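# Remove loose screw, then lift cover off knife

## Task

Pull the loose screw free of the cover and set it down on the mat; next raise the cover clear of the knife and set it down upside down (back face on the mat). Both results must still hold when the scene ends.

## Robot and tools

Robot: two arms, left_arm on the +y side of the scene and right_arm on the -y side (these names do not match image sides). Each arm ends in a sixteen-motor, four-digit hand: right_arm has a right hand, left_arm a mirrored left hand. Calibrated base positions in the scene frame: left_arm (+0.045, +0.253, +0.002) m, right_arm (+0.007, -0.364, +0.003) m, both nearly unrotated.

Frames: the scene frame has its origin at table-top height halfway between the nominal bases, +z up, +x out over the table. Each arm reports its hand poses, targets and velocities in its own base frame. Fixed cameras and the table use the scene frame. Motion offsets are in the current Hand target's own axes. Hand point axes (right hand): +z runs along straight fingers toward the tips, +x crosses the palm away from the thumb, +y points out of the palm face. On the left hand +x points toward the thumb instead. The palm face is at y = -0.062; straight fingertips reach about 0.12 m beyond the hand point. A rigid mast near the wrist on the palm side (x +0.05 to +0.10, z -0.16 to -0.11, sign of x flipped on the left hand) can strike objects.

execute_actions(actions, cameras): actions is a list of up to 15 actions; each action is a table of up to 15 rows, one row per 1/30 s control step, and 15 steps make 0.5 s. A short table repeats its last row. Every row holds 48 numbers in [-1, 1] covering both arms, even if one stays still: left_arm dx, dy, dz, rx, ry, rz; then 16 left hand motor goals; then left current_limit and speed; then the same 24 for right_arm. dx..rz are an offset, not a pose: measured from the Hand target the arm had when this action began, in that target's own axes; 1.0 equals 0.6 m of travel or 180 degrees of turn, and rx, ry, rz form one rotation vector. Rows within an action are not cumulative, but successive actions are, so resending an offset moves the arm again. All zeros holds the target. Commanded orientation is clipped to 40 degrees from the measured one. The hand often stops short of the target or sags lower (especially under load); if so, command the remaining gap, or aim higher.

Hand motor order (left and right alike, also in every result list): index_mcp, index_abd, index_pip, index_dip, middle_mcp, middle_abd, middle_pip, middle_dip, ring_mcp, ring_abd, ring_pip, ring_dip, thumb_cmc, thumb_axl, thumb_mcp, thumb_ipl. These are absolute hinge goals scaled between each joint's stops; values toward -1 curl fingers toward the palm. Straight values: _mcp +0.75, _abd 0.00, _pip +0.58, _dip +0.70, thumb_cmc +0.71 (thumb flat beside palm; lower swings it in front of the palm), thumb_axl +0.68 (about -0.40 is a quarter turn), thumb_mcp +0.23, thumb_ipl +0.17. current_limit maps -1..+1 to 0..550 mA (floor 11 mA); speed sets motor goal speed as (speed+1)/2 of 8.5 rad/s. They start at +0.4 and -0.6 and persist. A zero in a hand slot is a real goal; to keep a hand unchanged, resend its hand_goal, hand_current_limit and hand_speed. A finger squeezes only while its goal lies past the object's surface.

cameras: list of names (cam_high, cam_low, each 672x504), ["all"], or []. Images are returned by default only when actions is empty.

zoom_image(camera, region): region [x0, y0, x1, y1] in pixels of the latest image from cam_high or cam_low, at most 504 by 504.
read_manual(section): returns only licence text; it moves nothing.
finished_scene(scene=1): ends the scene permanently; the goal must then hold with no help from the robot.

Results: per arm, end_effector_position (m) and end_effector_quat_wxyz in the base frame (may be a few cm off), Hand target (the base for the next offsets), joint positions, velocities and torques (torques include arm weight and are noisy), position samples at some steps, and per hand: hand_goal, hand_measured, hand_current_ma (positive pushes toward -1), hand_state (moving, goal, blocked, overload), hand_current_limit, hand_speed. Motor temperatures appear when they change; a MOTOR HOT line appears at 85 °C.

Avoid: dropping things or releasing them while moving, knocking anything off the table, slamming or hard pushing into the table or fixed items, and any contact between the two arms or one hand gripping the other's fingers. A hand motor at 495 mA or more for 5 s cuts out for 10 s; a motor flagged overload from its first reading stays dead. A motor reaching 100 °C drops its arm for 30-60 s, so don't hold loads or push at unreachable targets for long. Any arm stop discards new hand commands until it recovers. Objects may occasionally be nudged by outside forces. Time, smoothness and effort count, and the scene keeps running while you think.

Each tool is called after "Emit:" as name(argument=value, ...), one argument or row to a line, values as JSON.

## Session

Emit:
execute_actions(
  actions=[],
)

Scene clock: 0.00 s.
left_arm: end_effector_position=(+0.4153, +0.2451, +0.3848) hand_goal=(+0.754, +0.000, +0.576, +0.696, +0.754, +0.000, +0.576, +0.696, +0.754, +0.000, +0.576, +0.696, +0.714, +0.678, +0.226, +0.168) hand_measured=(+0.754, +0.000, +0.576, +0.696, +0.754, +0.000, +0.576, +0.696, +0.754, +0.000, +0.576, +0.696, +0.714, +0.678, +0.226, +0.168) hand_current_ma=(+0, +0, +0, +0, +0, +0, +0, +0, +0, +0, +0, +0, +0, +0, +0, +0) hand_state=(goal, goal, goal, goal, goal, goal, goal, goal, overload, goal, goal, goal, goal, goal, goal, goal) hand_current_limit=0.40 hand_speed=-0.60 end_effector_quat_wxyz=(+0.343, -0.407, +0.775, +0.341) | right_arm: end_effector_position=(+0.4680, +0.2607, +0.2121) hand_goal=(+0.754, +0.000, +0.576, +0.696, +0.754, +0.000, +0.576, +0.696, +0.754, +0.000, +0.576, +0.696, +0.714, +0.678, +0.226, +0.168) hand_measured=(+0.754, +0.000, +0.576, +0.696, +0.754, +0.000, +0.576, +0.696, +0.754, +0.000, +0.576, +0.696, +0.714, +0.678, +0.226, +0.168) hand_current_ma=(+0, +0, +0, +0, +0, +0, +0, +0, +0, +0, +0, +0, +0, +0, +0, +0) hand_state=(goal, goal, goal, goal, goal, goal, goal, goal, goal, goal, goal, goal, goal, goal, goal, goal) hand_current_limit=0.40 hand_speed=-0.60 end_effector_quat_wxyz=(+0.247, +0.301, +0.883, +0.263)
Joint positions: left_arm=[0.169 1.43 1.481 -0.995 -0.852 -2.077] | right_arm=[0.479 1.245 0.772 -0.361 -0.006 -0.431]
Joint velocities: within noise
Joint torques (N m): no reading
Motor temperatures (°C): left_arm=[37 30 31 32 32 29] | right_arm=[34 36 36 40 29 30]
Heat: left arm: hottest waist 37 °C; right arm: hottest wrist pitch 40 °C.
Hand target: left_arm +0.4198, +0.2458, +0.3945; +0.354, -0.411, +0.770, +0.337 | right_arm +0.4759, +0.2648, +0.2322; +0.259, +0.299, +0.876, +0.276

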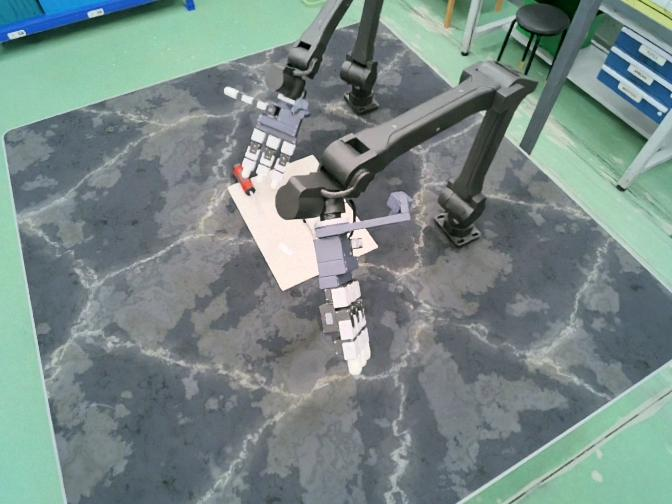

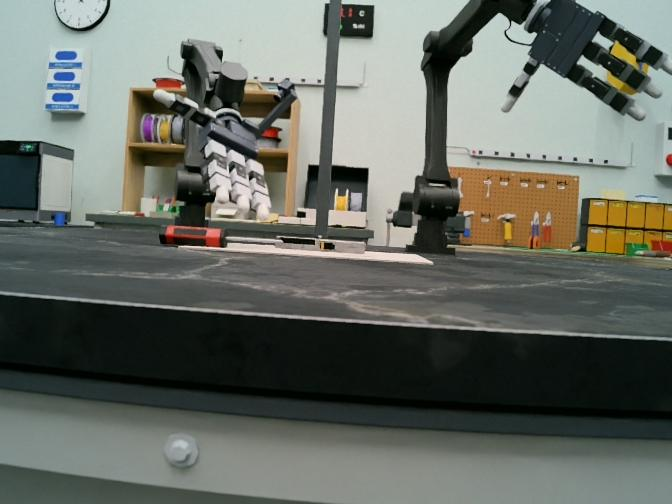

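Emit:
zoom_image(
  camera="cam_high",
  region=[210, 130, 400, 310],
)

Emit:
zoom_image(
  camera="cam_low",
  region=[140, 190, 460, 290],
)

Scaled by 2.653 from the camera's 672x504 image, which has a finer 960x720 frame.

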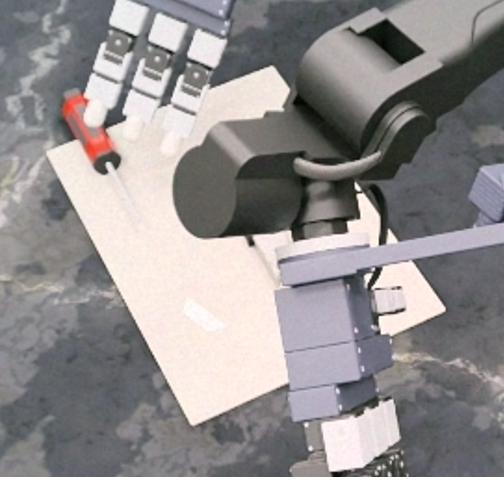

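Scaled by 1.575 from the camera's 672x504 image, which has a finer 960x720 frame.

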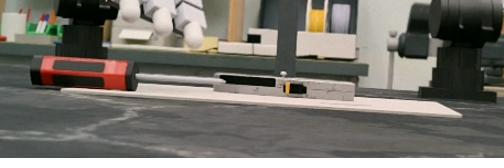

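Emit:
execute_actions(
  actions=[
    [[-0.009,0.253,0.125,-0.0913,0.0253,-0.0582,0.754,0,0.576,0.696,0.754,0,0.576,0.696,0.754,0,0.576,0.696,0.714,0.678,0.226,0.168,0.4,-0.6,0.123,0.012,-0.273,0,0,0,0.754,0,0.576,0.696,0.754,0,0.576,0.696,0.754,0,0.576,0.696,0.714,0.678,0.226,0.168,0.4,-0.6]],
    [[-0.009,0.253,0.125,-0.0913,0.0253,-0.0582,0.754,0,0.576,0.696,0.754,0,0.576,0.696,0.754,0,0.576,0.696,0.714,0.678,0.226,0.168,0.4,-0.6,0,0,0,0,0,0,0.754,0,0.576,0.696,0.754,0,0.576,0.696,0.754,0,0.576,0.696,0.714,0.678,0.226,0.168,0.4,-0.6]],
  ],
  cameras=["all"],
)

Scene clock: 36.57 s.
left_arm: end_effector_position=(+0.1514, +0.4516, +0.3832) hand_goal=(+0.754, +0.000, +0.576, +0.696, +0.754, +0.000, +0.576, +0.696, +0.754, +0.000, +0.576, +0.696, +0.714, +0.678, +0.226, +0.168) hand_measured=(+0.756, +0.002, +0.576, +0.696, +0.754, +0.000, +0.576, +0.696, +0.876, +0.000, +0.576, +0.696, +0.716, +0.678, +0.224, +0.168) hand_current_ma=(+3, +2, +2, +0, +2, +2, +2, +0, +0, +2, +2, +0, +8, -2, -4, -1) hand_state=(goal, goal, goal, goal, goal, goal, goal, goal, overload, goal, goal, goal, goal, goal, goal, goal) hand_current_limit=0.40 hand_speed=-0.60 end_effector_quat_wxyz=(-0.203, +0.653, -0.583, -0.438) | right_arm: end_effector_position=(+0.3220, +0.2592, +0.3047) hand_goal=(+0.754, +0.000, +0.576, +0.696, +0.754, +0.000, +0.576, +0.696, +0.754, +0.000, +0.576, +0.696, +0.714, +0.678, +0.226, +0.168) hand_measured=(+0.758, +0.000, +0.576, +0.696, +0.758, +0.000, +0.576, +0.696, +0.758, +0.000, +0.576, +0.696, +0.718, +0.678, +0.224, +0.168) hand_current_ma=(+0, +0, +0, +0, +0, +0, +0, +0, +0, +0, +0, +0, +0, +0, +0, +0) hand_state=(goal, goal, goal, goal, goal, goal, goal, goal, goal, goal, goal, goal, goal, goal, goal, goal) hand_current_limit=0.40 hand_speed=-0.60 end_effector_quat_wxyz=(+0.254, +0.294, +0.884, +0.259)
Joint positions: left_arm=[0.879 1.416 1.464 -0.996 -0.854 -2.085] | right_arm=[0.765 0.789 0.744 -0.805 0.195 -0.238]
Joint torques (N m): left_arm=[-0.21 -12.16 11.95 1.92 -0.58 0.11] | right_arm=[-0.03 0.62 12.45 1.28 0.32 0.16]
Motor temperatures (°C): left_arm=[37 32 42 32 32 29] | right_arm=[34 37 42 40 28 30]
Heat: left arm: hottest elbow 42 °C; right arm: hottest elbow 42 °C.
Hand target: left_arm +0.1626, +0.4584, +0.3942; -0.217, +0.650, -0.583, -0.437 | right_arm +0.3265, +0.2651, +0.3322; +0.259, +0.299, +0.876, +0.276
Off the commanded pose: left_arm 0.017 m, 2 deg | right_arm 0.029 m, 2 deg.
Step readings (end_effector_position of left_arm | right_arm):
0: (+0.4153, +0.2451, +0.3848) | (+0.4680, +0.2607, +0.2121)
1: (+0.4150, +0.2454, +0.3849) | (+0.4679, +0.2605, +0.2125)
2: (+0.4124, +0.2490, +0.3855) | (+0.4652, +0.2596, +0.2141)
4: (+0.3996, +0.2656, +0.3861) | (+0.4458, +0.2597, +0.2250)
8: (+0.3413, +0.3306, +0.3861) | (+0.3801, +0.2727, +0.2897)
15: (+0.2945, +0.3745, +0.3839) | (+0.3275, +0.2627, +0.3210)
16: (+0.2952, +0.3743, +0.3835) | (+0.3261, +0.2623, +0.3175)
17: (+0.2929, +0.3761, +0.3835) | (+0.3247, +0.2621, +0.3131)
19: (+0.2787, +0.3859, +0.3843) | (+0.3233, +0.2617, +0.3086)
23: (+0.2070, +0.4269, +0.3856) | (+0.3220, +0.2605, +0.3058)
30: (+0.1478, +0.4520, +0.3839) | (+0.3218, +0.2596, +0.3048)

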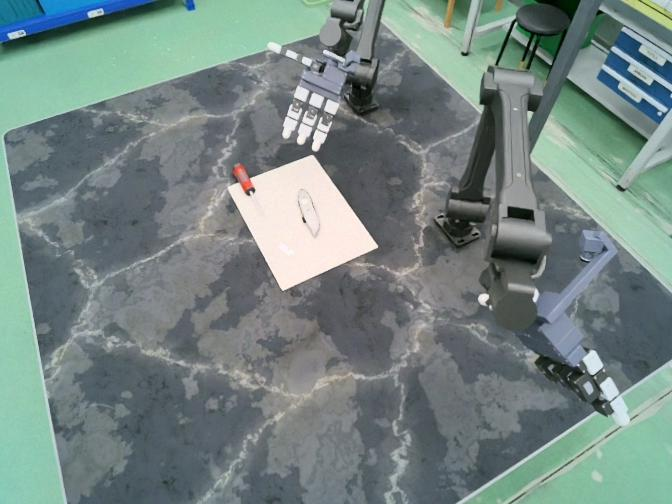

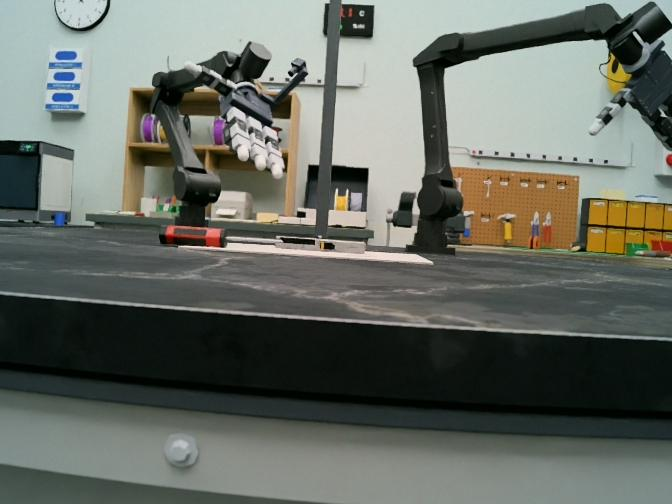

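Emit:
zoom_image(
  camera="cam_high",
  region=[222, 150, 392, 300],
)

Emit:
zoom_image(
  camera="cam_high",
  region=[280, 175, 340, 245],
)

Emit:
zoom_image(
  camera="cam_low",
  region=[250, 210, 390, 280],
)

Scaled by 2.965 from the camera's 672x504 image, which has a finer 960x720 frame.

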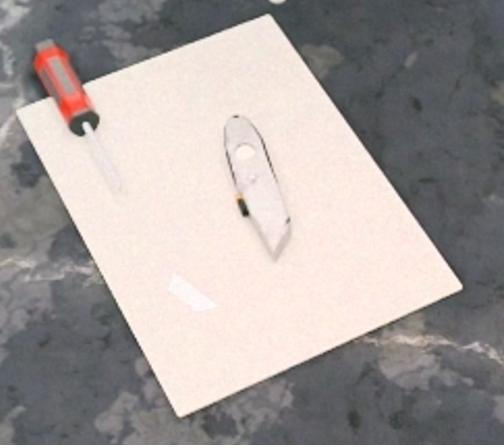

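Scaled by 7.200 from the camera's 672x504 image, which has a finer 960x720 frame.

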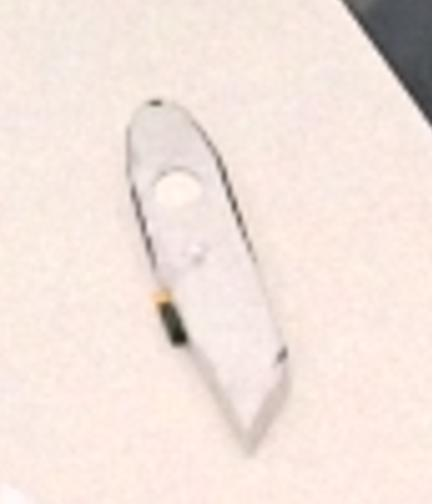

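Scaled by 3.600 from the camera's 672x504 image, which has a finer 960x720 frame.

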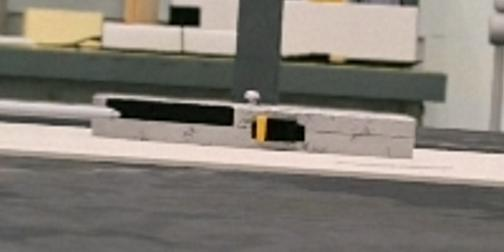

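Emit:
execute_actions(
  actions=[
    [[0,0,0,0,0,0,0.754,0,0.576,0.696,0.754,0,0.576,0.696,0.754,0,0.576,0.696,0.714,0.678,0.226,0.168,0.4,-0.6,0.087,0.177,0.123,0.1515,0.0293,0.122,0.418,0,-0.854,0.696,0.98,0,0.98,0.98,0.98,0,0.98,0.98,-0.514,0.677,0.15,-0.103,0.4,-0.6]],
    [[0,0,0,0,0,0,0.754,0,0.576,0.696,0.754,0,0.576,0.696,0.754,0,0.576,0.696,0.714,0.678,0.226,0.168,0.4,-0.6,0,0,0,0.1515,0.0293,0.122,0.418,0,-0.854,0.696,0.98,0,0.98,0.98,0.98,0,0.98,0.98,-0.514,0.677,0.15,-0.103,0.4,-0.6]],
    [[0,0,0,0,0,0,0.754,0,0.576,0.696,0.754,0,0.576,0.696,0.754,0,0.576,0.696,0.714,0.678,0.226,0.168,0.4,-0.6,0,0,0,0.1515,0.0293,0.122,0.418,0,-0.854,0.696,0.98,0,0.98,0.98,0.98,0,0.98,0.98,-0.514,0.677,0.15,-0.103,0.4,-0.6]],
  ],
  cameras=["all"],
)

Scene clock: 382.17 s.
left_arm: end_effector_position=(+0.1514, +0.4516, +0.3833) hand_goal=(+0.754, +0.000, +0.576, +0.696, +0.754, +0.000, +0.576, +0.696, +0.754, +0.000, +0.576, +0.696, +0.714, +0.678, +0.226, +0.168) hand_measured=(+0.756, +0.002, +0.576, +0.696, +0.754, +0.000, +0.576, +0.696, +0.876, +0.000, +0.576, +0.696, +0.716, +0.678, +0.224, +0.168) hand_current_ma=(+3, +2, +2, +0, +2, +2, +2, +0, +0, +2, +2, +0, +8, -2, -4, -1) hand_state=(goal, goal, goal, goal, goal, goal, goal, goal, overload, goal, goal, goal, goal, goal, goal, goal) hand_current_limit=0.40 hand_speed=-0.60 end_effector_quat_wxyz=(-0.203, +0.653, -0.584, -0.438) | right_arm: end_effector_position=(+0.3686, +0.3888, +0.3131) hand_goal=(+0.418, +0.000, -0.854, +0.696, +0.980, +0.000, +0.980, +0.980, +0.980, +0.000, +0.980, +0.980, -0.514, +0.678, +0.150, -0.102) hand_measured=(+0.422, +0.000, -0.846, +0.696, +0.974, +0.000, +0.974, +0.976, +0.974, +0.000, +0.974, +0.976, -0.510, +0.678, +0.148, -0.102) hand_current_ma=(+0, +0, +1, +0, -1, +0, +0, +0, -1, +0, +0, +0, +0, +0, +0, +0) hand_state=(goal, goal, goal, goal, goal, goal, goal, goal, goal, goal, goal, goal, goal, goal, goal, goal) hand_current_limit=0.40 hand_speed=-0.60 end_effector_quat_wxyz=(-0.274, +0.776, +0.568, -0.003)
Joint positions: left_arm=[0.879 1.416 1.464 -0.996 -0.854 -2.084] | right_arm=[0.781 1.654 1.853 -1.683 -0.549 1.114]
Joint torques (N m): left_arm=[-0.44 -11.93 12.01 1.85 -0.63 0.09] | right_arm=[-0.85 -8.7 12.03 0.25 -0.75 0.16]
Motor temperatures (°C): left_arm=[34 33 61 30 30 28] | right_arm=[32 35 58 36 28 30]
Heat: left arm: hottest elbow 61 °C; right arm: hottest elbow 58 °C.
Hand target: left_arm +0.1626, +0.4584, +0.3942; -0.217, +0.649, -0.583, -0.437 | right_arm +0.3767, +0.3951, +0.3325; -0.270, +0.741, +0.578, -0.210
Off the commanded pose: left_arm 0.017 m, 2 deg | right_arm 0.022 m, 24 deg.
joint sent to its limit (right arm) — joint 4 (wrist pitch), lower limit. The joint targets are off in orientation, not in position.
Step readings (end_effector_position of left_arm | right_arm):
0: (+0.1514, +0.4516, +0.3833) | (+0.3220, +0.2592, +0.3047)
1: (+0.1514, +0.4516, +0.3833) | (+0.3222, +0.2592, +0.3047)
2: (+0.1514, +0.4516, +0.3833) | (+0.3232, +0.2621, +0.3023)
4: (+0.1514, +0.4516, +0.3833) | (+0.3252, +0.2849, +0.3021)
8: (+0.1514, +0.4516, +0.3833) | (+0.3328, +0.3651, +0.2993)
15: (+0.1514, +0.4516, +0.3833) | (+0.3562, +0.3928, +0.2917)
16: (+0.1514, +0.4516, +0.3833) | (+0.3576, +0.3924, +0.2938)
17: (+0.1514, +0.4516, +0.3833) | (+0.3556, +0.3925, +0.2949)
19: (+0.1514, +0.4516, +0.3833) | (+0.3528, +0.3930, +0.2999)
23: (+0.1514, +0.4516, +0.3833) | (+0.3567, +0.4011, +0.3178)
30: (+0.1514, +0.4516, +0.3833) | (+0.3672, +0.3939, +0.3117)
31: (+0.1514, +0.4516, +0.3833) | (+0.3673, +0.3928, +0.3099)
32: (+0.1514, +0.4516, +0.3833) | (+0.3632, +0.3948, +0.3072)
34: (+0.1514, +0.4516, +0.3833) | (+0.3564, +0.4011, +0.3058)
38: (+0.1514, +0.4516, +0.3833) | (+0.3594, +0.4038, +0.3133)
45: (+0.1514, +0.4516, +0.3833) | (+0.3710, +0.3904, +0.3186)

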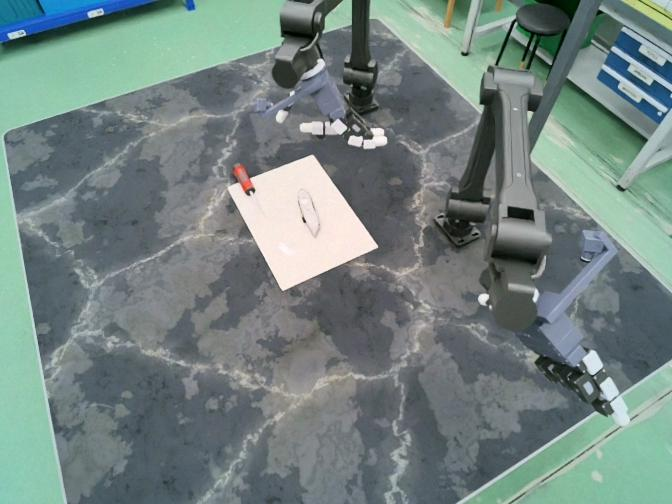

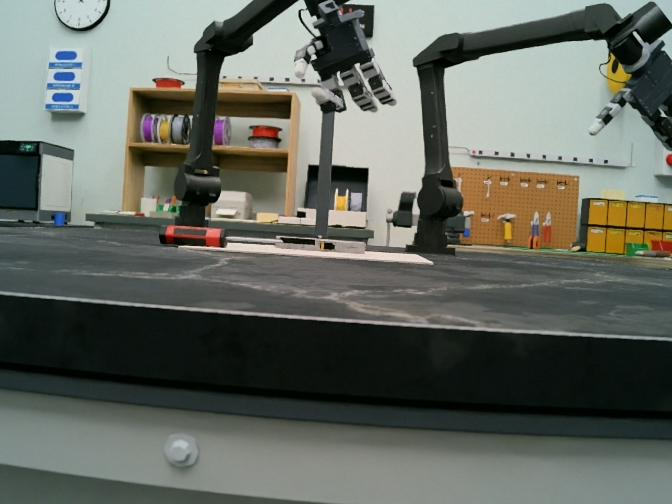

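Emit:
execute_actions(
  actions=[
    [[-0.097,0.187,-0.293,0,0,0,0.754,0,0.576,0.696,0.754,0,0.576,0.696,0.754,0,0.576,0.696,0.714,0.678,0.226,0.168,0.4,-0.6,0.037,0.18,0.224,0,0,0,0.418,0,-0.854,0.696,0.98,0,0.98,0.98,0.98,0,0.98,0.98,-0.514,0.677,0.15,-0.103,0.4,-0.6]],
    [[-0.097,0.187,-0.293,0,0,0,0.754,0,0.576,0.696,0.754,0,0.576,0.696,0.754,0,0.576,0.696,0.714,0.678,0.226,0.168,0.4,-0.6,0,0,0,0,0,0,0.418,0,-0.854,0.696,0.98,0,0.98,0.98,0.98,0,0.98,0.98,-0.514,0.677,0.15,-0.103,0.4,-0.6]],
  ],
  cameras=["all"],
)

Scene clock: 409.57 s.
left_arm: end_effector_position=(+0.0648, +0.2070, +0.7212) hand_goal=(+0.754, +0.000, +0.576, +0.696, +0.754, +0.000, +0.576, +0.696, +0.754, +0.000, +0.576, +0.696, +0.714, +0.678, +0.226, +0.168) hand_measured=(+0.756, +0.002, +0.576, +0.696, +0.756, +0.002, +0.576, +0.696, +0.892, +0.002, +0.576, +0.696, +0.716, +0.678, +0.224, +0.168) hand_current_ma=(+6, +4, +2, +0, +5, +4, +2, +0, +0, +4, +2, +0, +7, -2, -5, -1) hand_state=(goal, goal, goal, goal, goal, goal, goal, goal, overload, goal, goal, goal, goal, goal, goal, goal) hand_current_limit=0.40 hand_speed=-0.60 end_effector_quat_wxyz=(+0.390, -0.511, +0.560, +0.523) | right_arm: end_effector_position=(+0.3752, +0.4078, +0.1353) hand_goal=(+0.418, +0.000, -0.854, +0.696, +0.980, +0.000, +0.980, +0.980, +0.980, +0.000, +0.980, +0.980, -0.514, +0.678, +0.150, -0.102) hand_measured=(+0.420, +0.000, -0.848, +0.696, +0.970, +0.000, +0.976, +0.976, +0.970, +0.000, +0.976, +0.976, -0.512, +0.678, +0.148, -0.102) hand_current_ma=(+0, +0, +1, +0, -2, +0, +0, +0, -2, +0, +0, +0, +0, +0, +0, +0) hand_state=(goal, goal, goal, goal, goal, goal, goal, goal, goal, goal, goal, goal, goal, goal, goal, goal) hand_current_limit=0.40 hand_speed=-0.60 end_effector_quat_wxyz=(-0.265, +0.770, +0.557, -0.162)
Joint positions: left_arm=[0.267 1.058 2 -1.674 -1.346 -2.101] | right_arm=[0.784 1.946 1.787 -1.684 -0.578 1.022]
Joint torques (N m): left_arm=[-1.26 -1.73 6.06 0.92 -0.81 -0.09] | right_arm=[0.15 -14.56 9.31 -0.34 -0.59 -0.17]
Motor temperatures (°C): left_arm=[34 33 61 30 30 28] | right_arm=[32 35 54 35 29 30]
Heat: left arm: hottest elbow 61 °C; right arm: hottest elbow 54 °C.
Hand target: left_arm +0.0681, +0.1950, +0.7247; +0.217, -0.650, +0.583, +0.437 | right_arm +0.3788, +0.4178, +0.1601; -0.270, +0.741, +0.578, -0.210
Off the commanded pose: left_arm 0.013 m, 27 deg | right_arm 0.027 m, 7 deg.
joint sent to its limit (left arm) — joint 4 (wrist pitch), lower limit; joint 6 (wrist roll), lower limit. The joint targets are off in position and orientation.
joint sent to its limit (right arm) — joint 4 (wrist pitch), lower limit. The joint targets are off in orientation, not in position.
Step readings (end_effector_position of left_arm | right_arm):
0: (+0.1514, +0.4516, +0.3833) | (+0.3685, +0.3887, +0.3131)
1: (+0.1512, +0.4513, +0.3836) | (+0.3685, +0.3891, +0.3125)
2: (+0.1499, +0.4474, +0.3872) | (+0.3679, +0.3911, +0.3102)
4: (+0.1398, +0.4298, +0.3998) | (+0.3677, +0.3974, +0.2954)
8: (+0.1185, +0.3821, +0.4573) | (+0.3701, +0.4030, +0.2239)
15: (+0.0886, +0.3195, +0.5642) | (+0.3750, +0.4070, +0.1318)
16: (+0.0874, +0.3156, +0.5707) | (+0.3751, +0.4071, +0.1305)
17: (+0.0814, +0.3071, +0.5820) | (+0.3752, +0.4072, +0.1305)
19: (+0.0788, +0.2918, +0.6024) | (+0.3752, +0.4073, +0.1334)
23: (+0.0730, +0.2563, +0.6525) | (+0.3753, +0.4075, +0.1354)
30: (+0.0365, +0.2087, +0.7146) | (+0.3752, +0.4077, +0.1354)

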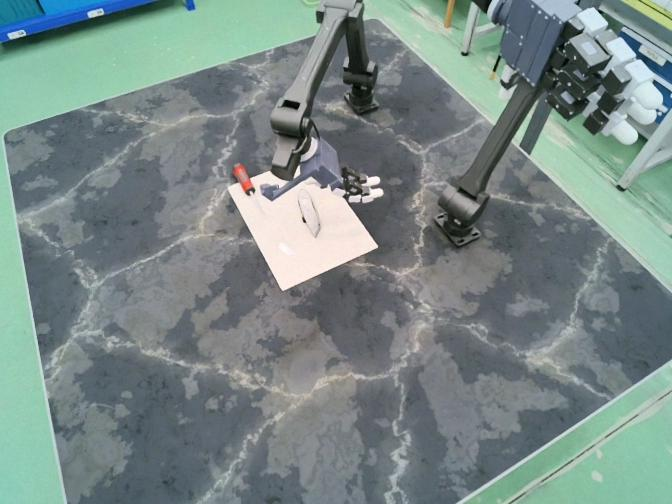

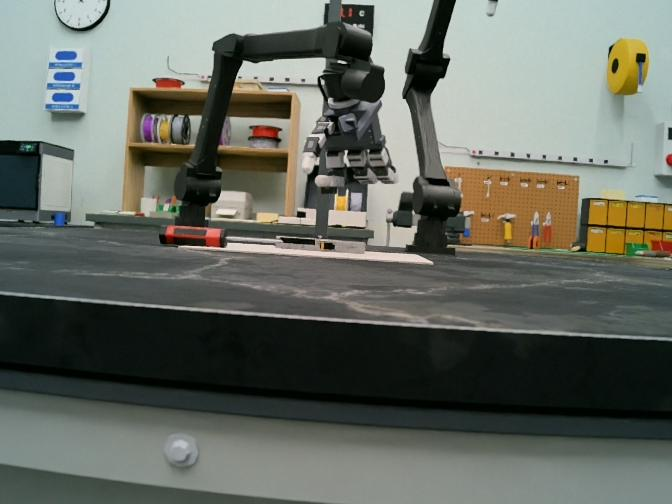

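Emit:
zoom_image(
  camera="cam_high",
  region=[240, 120, 400, 260],
)

Emit:
zoom_image(
  camera="cam_low",
  region=[240, 110, 440, 280],
)

Scaled by 3.150 from the camera's 672x504 image, which has a finer 960x720 frame.

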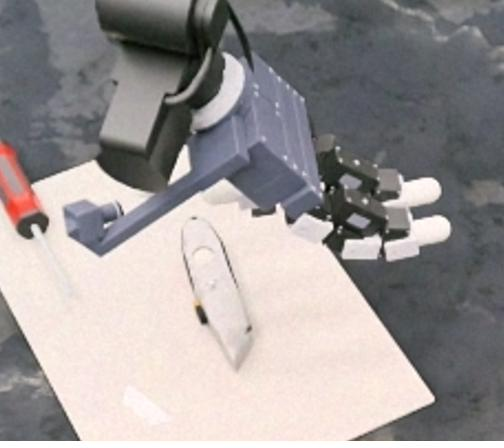

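Scaled by 2.520 from the camera's 672x504 image, which has a finer 960x720 frame.

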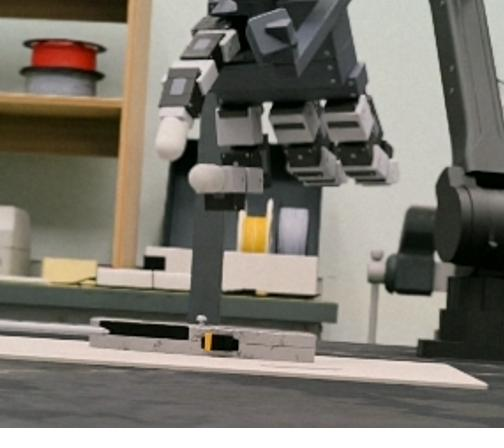

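Emit:
zoom_image(
  camera="cam_high",
  region=[295, 165, 345, 215],
)

Scaled by 10.080 from the camera's 672x504 image, which has a finer 960x720 frame.

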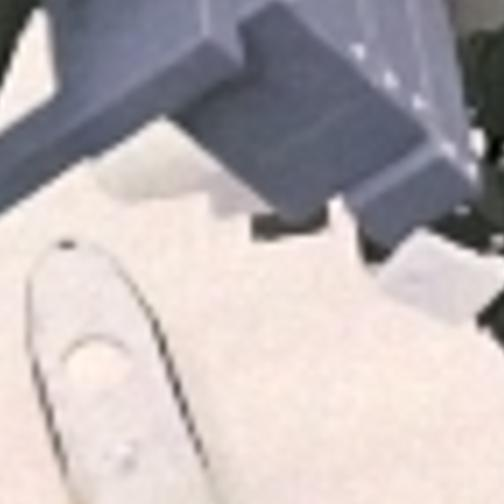

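Emit:
execute_actions(
  actions=[
    [[0,0,0,0,0,0,0.754,0,0.576,0.696,0.754,0,0.576,0.696,0.754,0,0.576,0.696,0.714,0.678,0.226,0.168,0.4,-0.6,0,0.075,0.089,0,0,0,0.418,0,-0.854,0.696,0.98,0,0.98,0.98,0.98,0,0.98,0.98,-0.514,0.677,0.05,-0.103,0.4,-0.6]],
  ],
  cameras=["all"],
)

Emit:
zoom_image(
  camera="cam_high",
  region=[285, 170, 345, 230],
)

Emit:
zoom_image(
  camera="cam_low",
  region=[270, 150, 390, 270],
)

Scene clock: 467.87 s.
left_arm: end_effector_position=(+0.0714, +0.1997, +0.7248) hand_goal=(+0.754, +0.000, +0.576, +0.696, +0.754, +0.000, +0.576, +0.696, +0.754, +0.000, +0.576, +0.696, +0.714, +0.678, +0.226, +0.168) hand_measured=(+0.756, +0.002, +0.576, +0.696, +0.756, +0.002, +0.576, +0.696, +0.892, +0.002, +0.576, +0.696, +0.716, +0.678, +0.224, +0.168) hand_current_ma=(+6, +4, +2, +0, +5, +4, +2, +0, +0, +4, +2, +0, +7, -2, -5, -1) hand_state=(goal, goal, goal, goal, goal, goal, goal, goal, overload, goal, goal, goal, goal, goal, goal, goal) hand_current_limit=0.40 hand_speed=-0.60 end_effector_quat_wxyz=(+0.393, -0.493, +0.556, +0.542) | right_arm: end_effector_position=(+0.3763, +0.4123, +0.0829) hand_goal=(+0.418, +0.000, -0.854, +0.696, +0.980, +0.000, +0.980, +0.980, +0.980, +0.000, +0.980, +0.980, -0.514, +0.678, +0.050, -0.102) hand_measured=(+0.420, +0.000, -0.848, +0.696, +0.970, +0.000, +0.976, +0.976, +0.970, +0.000, +0.976, +0.976, -0.512, +0.678, +0.050, -0.102) hand_current_ma=(+0, +0, +1, +0, -2, +0, +0, +0, -2, +0, +0, +0, +0, +0, +0, +0) hand_state=(goal, goal, goal, goal, goal, goal, goal, goal, goal, goal, goal, goal, goal, goal, goal, goal) hand_current_limit=0.40 hand_speed=-0.60 end_effector_quat_wxyz=(-0.267, +0.753, +0.568, -0.198)
Joint positions: left_arm=[0.21 1.055 1.974 -1.674 -1.419 -2.101] | right_arm=[0.784 2.043 1.787 -1.684 -0.582 0.951]
Joint torques (N m): left_arm=[-0.85 -2.84 5.76 0.69 -0.92 -0.07] | right_arm=[-0.38 -13.51 7.97 -0.53 -0.61 -0.16]
Motor temperatures (°C): left_arm=[33 31 47 30 31 28] | right_arm=[32 41 52 35 29 30]
Heat: left arm: hottest elbow 47 °C; right arm: hottest elbow 52 °C.
Hand target: left_arm +0.0682, +0.1950, +0.7247; +0.217, -0.649, +0.583, +0.437 | right_arm +0.3790, +0.4177, +0.0902; -0.270, +0.741, +0.578, -0.210
Off the commanded pose: left_arm 0.006 m, 30 deg | right_arm 0.010 m, 2 deg.
joint sent to its limit (left arm) — joint 4 (wrist pitch), lower limit; joint 6 (wrist roll), lower limit. The joint targets are off in orientation, not in position.
joint sent to its limit (right arm) — joint 4 (wrist pitch), lower limit. The joint targets still meet the commanded pose.
Step readings (end_effector_position of left_arm | right_arm):
0: (+0.0648, +0.2070, +0.7212) | (+0.3752, +0.4078, +0.1353)
1: (+0.0648, +0.2069, +0.7213) | (+0.3753, +0.4078, +0.1353)
2: (+0.0642, +0.2062, +0.7224) | (+0.3755, +0.4082, +0.1351)
4: (+0.0646, +0.2041, +0.7247) | (+0.3758, +0.4096, +0.1324)
8: (+0.0679, +0.2009, +0.7258) | (+0.3765, +0.4117, +0.1120)
15: (+0.0714, +0.1999, +0.7247) | (+0.3761, +0.4119, +0.0831)

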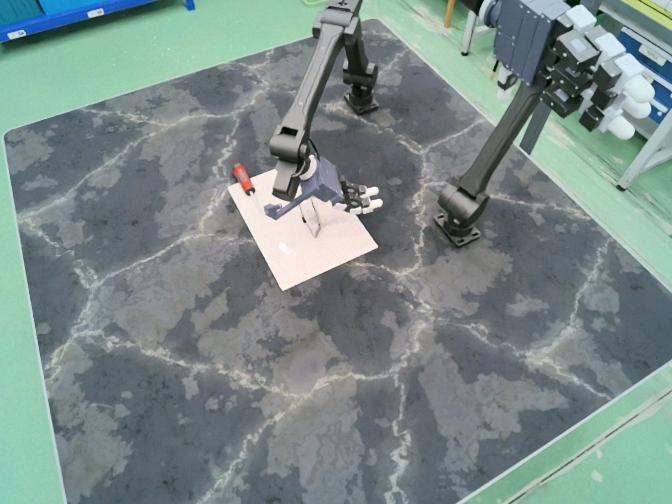

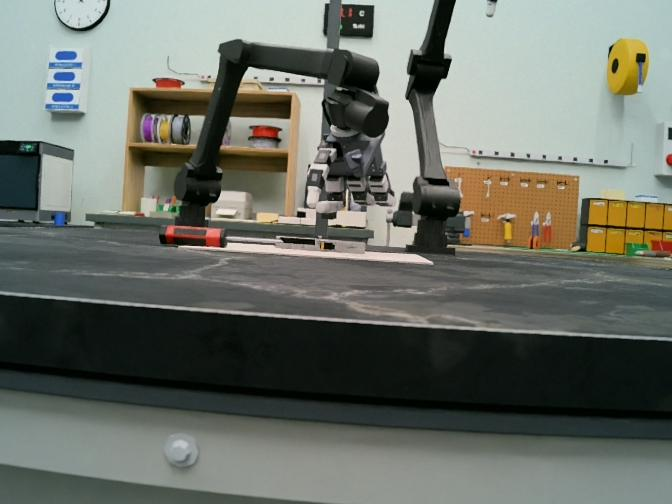

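Scaled by 8.400 from the camera's 672x504 image, which has a finer 960x720 frame.

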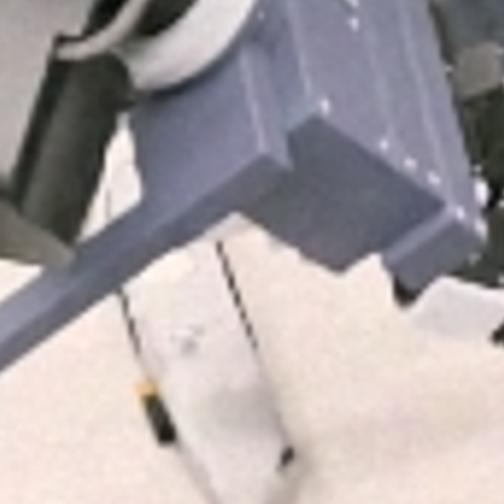

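Scaled by 4.200 from the camera's 672x504 image, which has a finer 960x720 frame.

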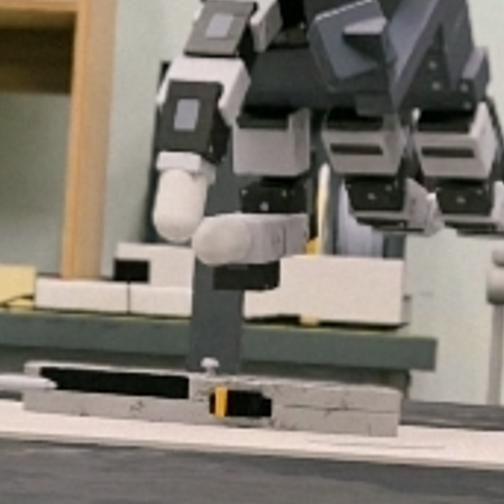

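Emit:
execute_actions(
  actions=[
    [[0,0,0,0,0,0,0.754,0,0.576,0.696,0.754,0,0.576,0.696,0.754,0,0.576,0.696,0.714,0.678,0.226,0.168,0.4,-0.6,-0.004,0.0125,-0.0105,0,0.0714,0.085,0.418,0,-0.854,0.696,0.98,0,0.98,0.98,0.98,0,0.98,0.98,-0.514,0.677,0.05,-0.103,0.4,-0.6]],
  ],
  cameras=["all"],
)

Emit:
zoom_image(
  camera="cam_high",
  region=[285, 170, 345, 230],
)

Emit:
zoom_image(
  camera="cam_low",
  region=[270, 150, 390, 270],
)

Scene clock: 490.67 s.
left_arm: end_effector_position=(+0.0712, +0.1996, +0.7250) hand_goal=(+0.754, +0.000, +0.576, +0.696, +0.754, +0.000, +0.576, +0.696, +0.754, +0.000, +0.576, +0.696, +0.714, +0.678, +0.226, +0.168) hand_measured=(+0.756, +0.002, +0.576, +0.696, +0.756, +0.002, +0.576, +0.696, +0.892, +0.002, +0.576, +0.696, +0.716, +0.678, +0.224, +0.168) hand_current_ma=(+6, +4, +2, +0, +5, +4, +2, +0, +0, +4, +2, +0, +7, -2, -5, -1) hand_state=(goal, goal, goal, goal, goal, goal, goal, goal, overload, goal, goal, goal, goal, goal, goal, goal) hand_current_limit=0.40 hand_speed=-0.60 end_effector_quat_wxyz=(+0.392, -0.493, +0.555, +0.543) | right_arm: end_effector_position=(+0.3874, +0.4121, +0.0754) hand_goal=(+0.418, +0.000, -0.854, +0.696, +0.980, +0.000, +0.980, +0.980, +0.980, +0.000, +0.980, +0.980, -0.514, +0.678, +0.050, -0.102) hand_measured=(+0.418, +0.000, -0.848, +0.696, +0.970, +0.000, +0.976, +0.976, +0.970, +0.000, +0.976, +0.976, -0.512, +0.678, +0.050, -0.102) hand_current_ma=(+0, +0, +1, +0, -2, +0, +0, +0, -2, +0, +0, +0, +0, +0, +0, +0) hand_state=(goal, goal, goal, goal, goal, goal, goal, goal, goal, goal, goal, goal, goal, goal, goal, goal) hand_current_limit=0.40 hand_speed=-0.60 end_effector_quat_wxyz=(-0.301, +0.827, +0.442, -0.175)
Joint positions: left_arm=[0.21 1.055 1.974 -1.674 -1.421 -2.101] | right_arm=[0.745 2.034 1.756 -1.52 -0.68 1.252]
Joint torques (N m): left_arm=[-0.62 -2.61 5.67 0.98 -0.92 -0.05] | right_arm=[-0.56 -15.79 6.43 0.4 -0.7 0.2]
Heat: left arm: hottest elbow 46 °C; right arm: hottest elbow 50 °C.
Hand target: left_arm +0.0681, +0.1950, +0.7247; +0.217, -0.649, +0.583, +0.438 | right_arm +0.3879, +0.4130, +0.0903; -0.302, +0.830, +0.441, -0.160
Off the commanded pose: left_arm 0.006 m, 30 deg | right_arm 0.015 m, 2 deg.
joint sent to its limit (left arm) — joint 4 (wrist pitch), lower limit; joint 6 (wrist roll), lower limit. The joint targets are off in orientation, not in position.
Step readings (end_effector_position of left_arm | right_arm):
0: (+0.0714, +0.1997, +0.7248) | (+0.3763, +0.4123, +0.0829)
1: (+0.0714, +0.1997, +0.7248) | (+0.3759, +0.4126, +0.0829)
2: (+0.0714, +0.1997, +0.7249) | (+0.3745, +0.4145, +0.0833)
4: (+0.0713, +0.1997, +0.7249) | (+0.3731, +0.4208, +0.0838)
8: (+0.0713, +0.1997, +0.7250) | (+0.3806, +0.4238, +0.0821)
15: (+0.0713, +0.1997, +0.7250) | (+0.3883, +0.4139, +0.0734)

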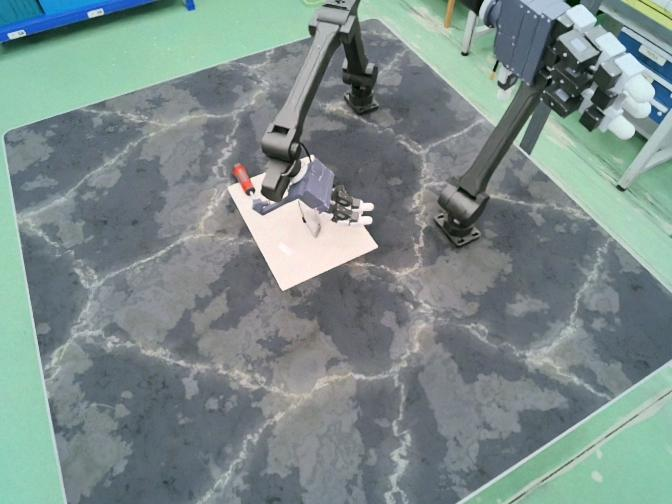

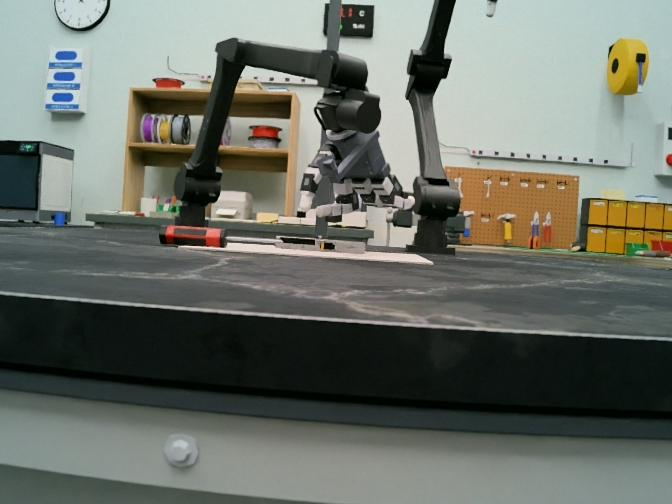

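Scaled by 8.400 from the camera's 672x504 image, which has a finer 960x720 frame.

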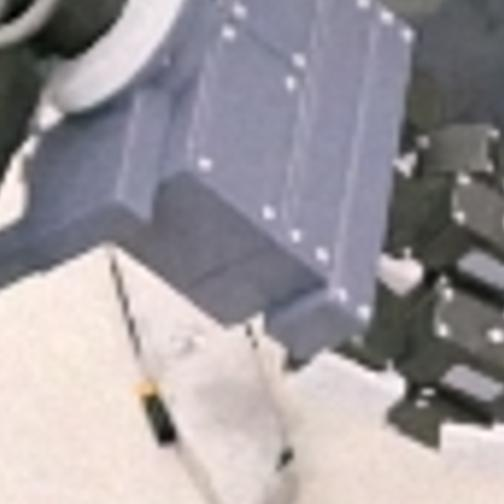

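Scaled by 4.200 from the camera's 672x504 image, which has a finer 960x720 frame.

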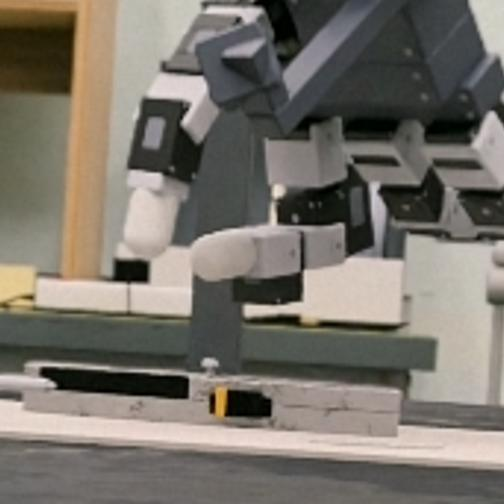

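Emit:
execute_actions(
  actions=[
    [[0,0,0,0,0,0,0.754,0,0.576,0.696,0.754,0,0.576,0.696,0.754,0,0.576,0.696,0.714,0.678,0.226,0.168,0.4,-0.6,-0.0098,0.0198,0.0508,0,0,0,0.418,0,-0.854,0.696,0.98,0,0.98,0.98,0.98,0,0.98,0.98,-0.514,0.677,0.05,-0.103,0.4,-0.6]],
  ],
  cameras=["all"],
)

Emit:
zoom_image(
  camera="cam_high",
  region=[285, 180, 345, 240],
)

Emit:
zoom_image(
  camera="cam_low",
  region=[290, 190, 370, 260],
)

Scene clock: 538.23 s.
left_arm: end_effector_position=(+0.0712, +0.1996, +0.7250) hand_goal=(+0.754, +0.000, +0.576, +0.696, +0.754, +0.000, +0.576, +0.696, +0.754, +0.000, +0.576, +0.696, +0.714, +0.678, +0.226, +0.168) hand_measured=(+0.756, +0.002, +0.576, +0.696, +0.756, +0.002, +0.576, +0.696, +0.892, +0.002, +0.576, +0.696, +0.716, +0.678, +0.224, +0.168) hand_current_ma=(+6, +4, +2, +0, +5, +4, +2, +0, +0, +4, +2, +0, +7, -2, -5, -1) hand_state=(goal, goal, goal, goal, goal, goal, goal, goal, overload, goal, goal, goal, goal, goal, goal, goal) hand_current_limit=0.40 hand_speed=-0.60 end_effector_quat_wxyz=(+0.392, -0.493, +0.555, +0.543) | right_arm: end_effector_position=(+0.3777, +0.4108, +0.0493) hand_goal=(+0.418, +0.000, -0.854, +0.696, +0.980, +0.000, +0.980, +0.980, +0.980, +0.000, +0.980, +0.980, -0.514, +0.678, +0.050, -0.102) hand_measured=(+0.418, +0.000, -0.848, +0.696, +0.970, +0.000, +0.976, +0.976, +0.970, +0.000, +0.976, +0.976, -0.512, +0.678, +0.050, -0.102) hand_current_ma=(+0, +0, +1, +0, -2, +0, +0, +0, -2, +0, +0, +0, +0, +0, +0, +0) hand_state=(goal, goal, goal, goal, goal, goal, goal, goal, goal, goal, goal, goal, goal, goal, goal, goal) hand_current_limit=0.40 hand_speed=-0.60 end_effector_quat_wxyz=(-0.301, +0.828, +0.441, -0.169)
Joint positions: left_arm=[0.21 1.055 1.974 -1.674 -1.421 -2.101] | right_arm=[0.755 2.025 1.671 -1.422 -0.68 1.275]
Joint torques (N m): left_arm=[-0.32 -3.08 5.6 0.88 -0.89 -0.01] | right_arm=[-0.03 -14.86 6.31 0.49 -0.74 0.21]
Motor temperatures (°C): left_arm=[33 31 44 29 31 28] | right_arm=[32 43 47 34 29 30]
Heat: left arm: hottest elbow 44 °C; right arm: hottest elbow 47 °C.
Hand target: left_arm +0.0681, +0.1950, +0.7247; +0.217, -0.649, +0.583, +0.438 | right_arm +0.3761, +0.4140, +0.0593; -0.302, +0.830, +0.441, -0.160
Off the commanded pose: left_arm 0.006 m, 30 deg | right_arm 0.011 m, 1 deg.
joint sent to its limit (left arm) — joint 4 (wrist pitch), lower limit; joint 6 (wrist roll), lower limit. The joint targets are off in orientation, not in position.
Step readings (end_effector_position of left_arm | right_arm):
0: (+0.0712, +0.1996, +0.7250) | (+0.3874, +0.4121, +0.0754)
1: (+0.0712, +0.1996, +0.7250) | (+0.3874, +0.4121, +0.0751)
2: (+0.0712, +0.1996, +0.7250) | (+0.3877, +0.4123, +0.0735)
4: (+0.0712, +0.1996, +0.7250) | (+0.3863, +0.4116, +0.0678)
8: (+0.0712, +0.1996, +0.7250) | (+0.3801, +0.4081, +0.0535)
15: (+0.0712, +0.1996, +0.7250) | (+0.3776, +0.4104, +0.0494)

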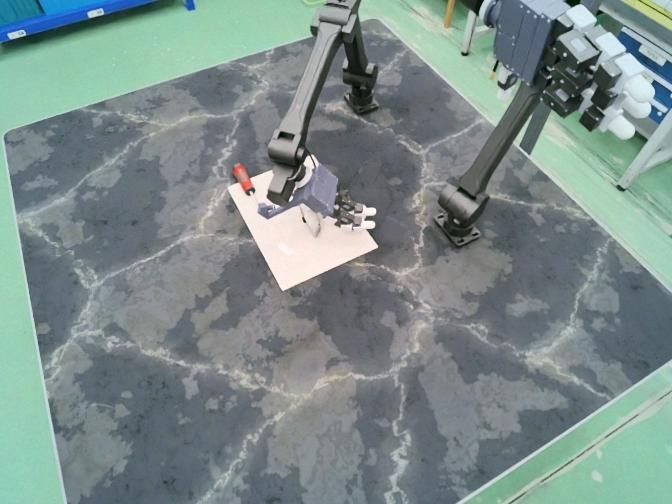

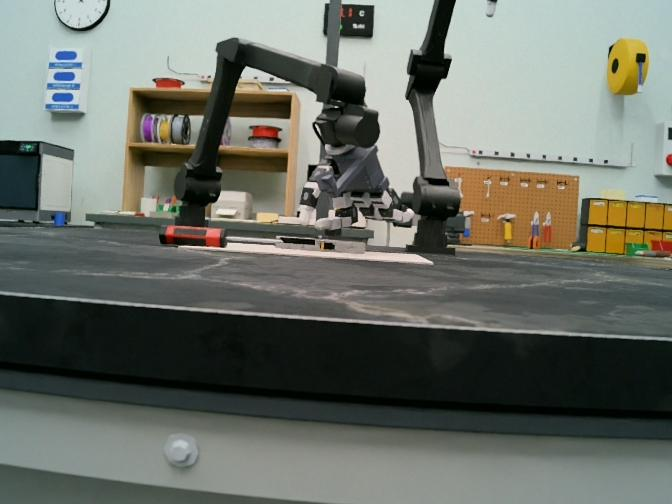

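Scaled by 8.400 from the camera's 672x504 image, which has a finer 960x720 frame.

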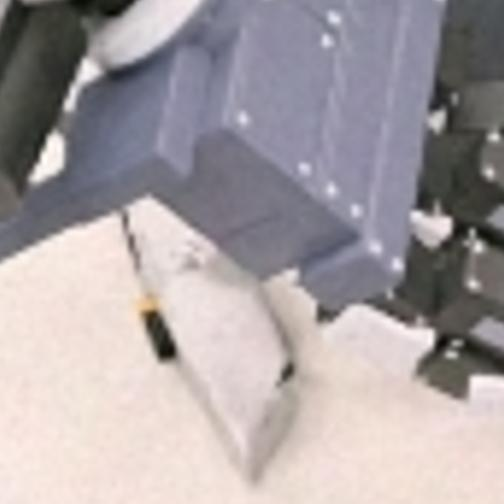

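Scaled by 6.300 from the camera's 672x504 image, which has a finer 960x720 frame.

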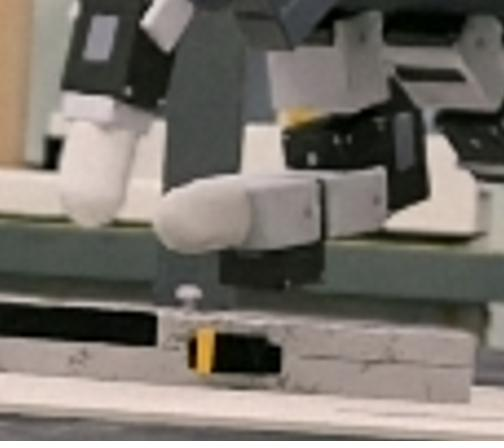

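Emit:
execute_actions(
  actions=[
    [[0,0,0,0,0,0,0.754,0,0.576,0.696,0.754,0,0.576,0.696,0.754,0,0.576,0.696,0.714,0.678,0.226,0.168,0.4,-0.6,0.0115,0.013,0.026,0,0,0,0.418,0,-0.854,0.696,0.98,0,0.98,0.98,0.98,0,0.98,0.98,-0.514,0.677,0.05,-0.103,0.4,-0.6]],
  ],
  cameras=["all"],
)

Emit:
zoom_image(
  camera="cam_low",
  region=[290, 190, 370, 260],
)

Emit:
zoom_image(
  camera="cam_high",
  region=[285, 180, 345, 240],
)

Scene clock: 565.20 s.
left_arm: end_effector_position=(+0.0712, +0.1996, +0.7250) hand_goal=(+0.754, +0.000, +0.576, +0.696, +0.754, +0.000, +0.576, +0.696, +0.754, +0.000, +0.576, +0.696, +0.714, +0.678, +0.226, +0.168) hand_measured=(+0.756, +0.002, +0.576, +0.696, +0.756, +0.002, +0.576, +0.696, +0.892, +0.002, +0.576, +0.696, +0.716, +0.678, +0.224, +0.168) hand_current_ma=(+6, +4, +2, +0, +5, +4, +2, +0, +0, +4, +2, +0, +7, -2, -5, -1) hand_state=(goal, goal, goal, goal, goal, goal, goal, goal, overload, goal, goal, goal, goal, goal, goal, goal) hand_current_limit=0.40 hand_speed=-0.60 end_effector_quat_wxyz=(+0.392, -0.493, +0.555, +0.543) | right_arm: end_effector_position=(+0.3802, +0.4199, +0.0478) hand_goal=(+0.418, +0.000, -0.854, +0.696, +0.980, +0.000, +0.980, +0.980, +0.980, +0.000, +0.980, +0.980, -0.514, +0.678, +0.050, -0.102) hand_measured=(+0.418, +0.000, -0.848, +0.696, +0.970, +0.000, +0.976, +0.976, +0.970, +0.000, +0.976, +0.976, -0.512, +0.678, +0.050, -0.102) hand_current_ma=(+0, +0, +1, +0, -2, +0, +0, +0, -2, +0, +0, +0, +0, +0, +0, +0) hand_state=(goal, goal, goal, goal, goal, goal, goal, goal, goal, goal, goal, goal, goal, goal, goal, goal) hand_current_limit=0.40 hand_speed=-0.60 end_effector_quat_wxyz=(-0.304, +0.827, +0.446, -0.156)
Joint positions: left_arm=[0.21 1.055 1.974 -1.674 -1.421 -2.101] | right_arm=[0.764 2.025 1.671 -1.385 -0.68 1.287]
Joint torques (N m): left_arm=[-0.67 -2.78 5.61 0.79 -0.87 -0.05] | right_arm=[-0.09 -12.69 6.45 0.51 -0.8 0.22]
Heat: left arm: hottest elbow 44 °C; right arm: hottest elbow 47 °C.
Hand target: left_arm +0.0681, +0.1950, +0.7247; +0.217, -0.649, +0.583, +0.438 | right_arm +0.3766, +0.4220, +0.0424; -0.302, +0.830, +0.441, -0.160
Off the commanded pose: left_arm 0.006 m, 30 deg | right_arm 0.007 m, 1 deg.
joint sent to its limit (left arm) — joint 4 (wrist pitch), lower limit; joint 6 (wrist roll), lower limit. The joint targets are off in orientation, not in position.
Step readings (end_effector_position of left_arm | right_arm):
0: (+0.0712, +0.1996, +0.7250) | (+0.3777, +0.4108, +0.0493)
1: (+0.0712, +0.1996, +0.7250) | (+0.3777, +0.4111, +0.0493)
2: (+0.0712, +0.1996, +0.7250) | (+0.3781, +0.4118, +0.0491)
4: (+0.0712, +0.1996, +0.7250) | (+0.3792, +0.4143, +0.0486)
8: (+0.0712, +0.1996, +0.7250) | (+0.3808, +0.4179, +0.0480)
15: (+0.0712, +0.1996, +0.7250) | (+0.3802, +0.4199, +0.0478)

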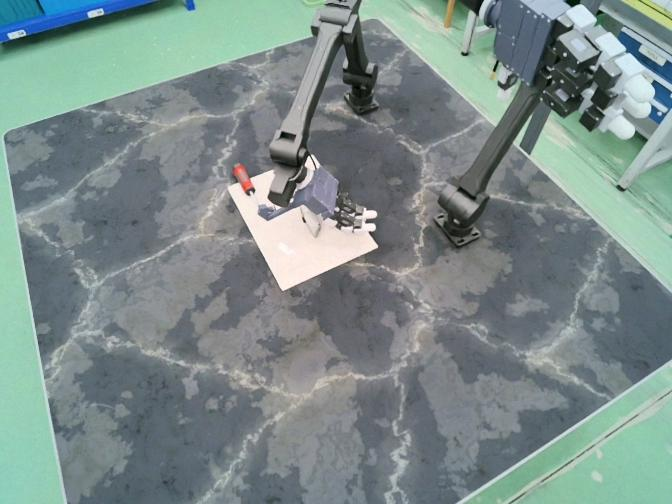

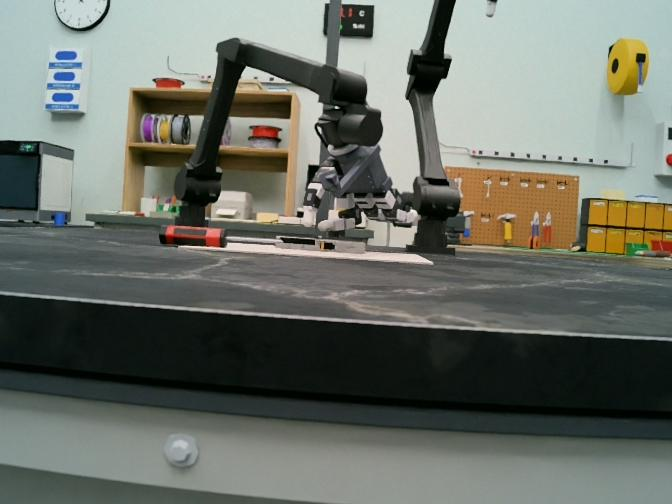

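Scaled by 6.300 from the camera's 672x504 image, which has a finer 960x720 frame.

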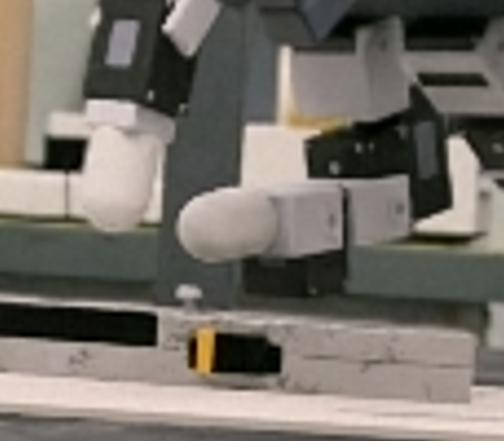

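Scaled by 8.400 from the camera's 672x504 image, which has a finer 960x720 frame.

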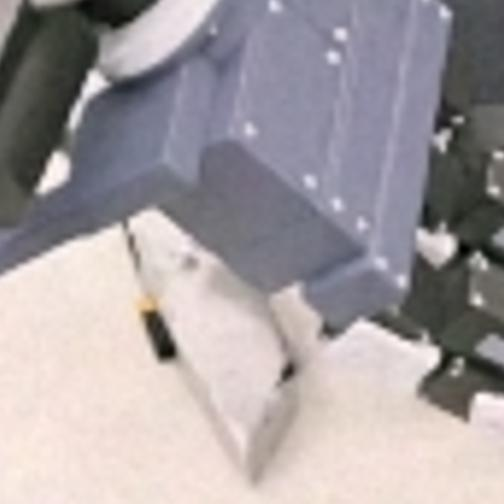

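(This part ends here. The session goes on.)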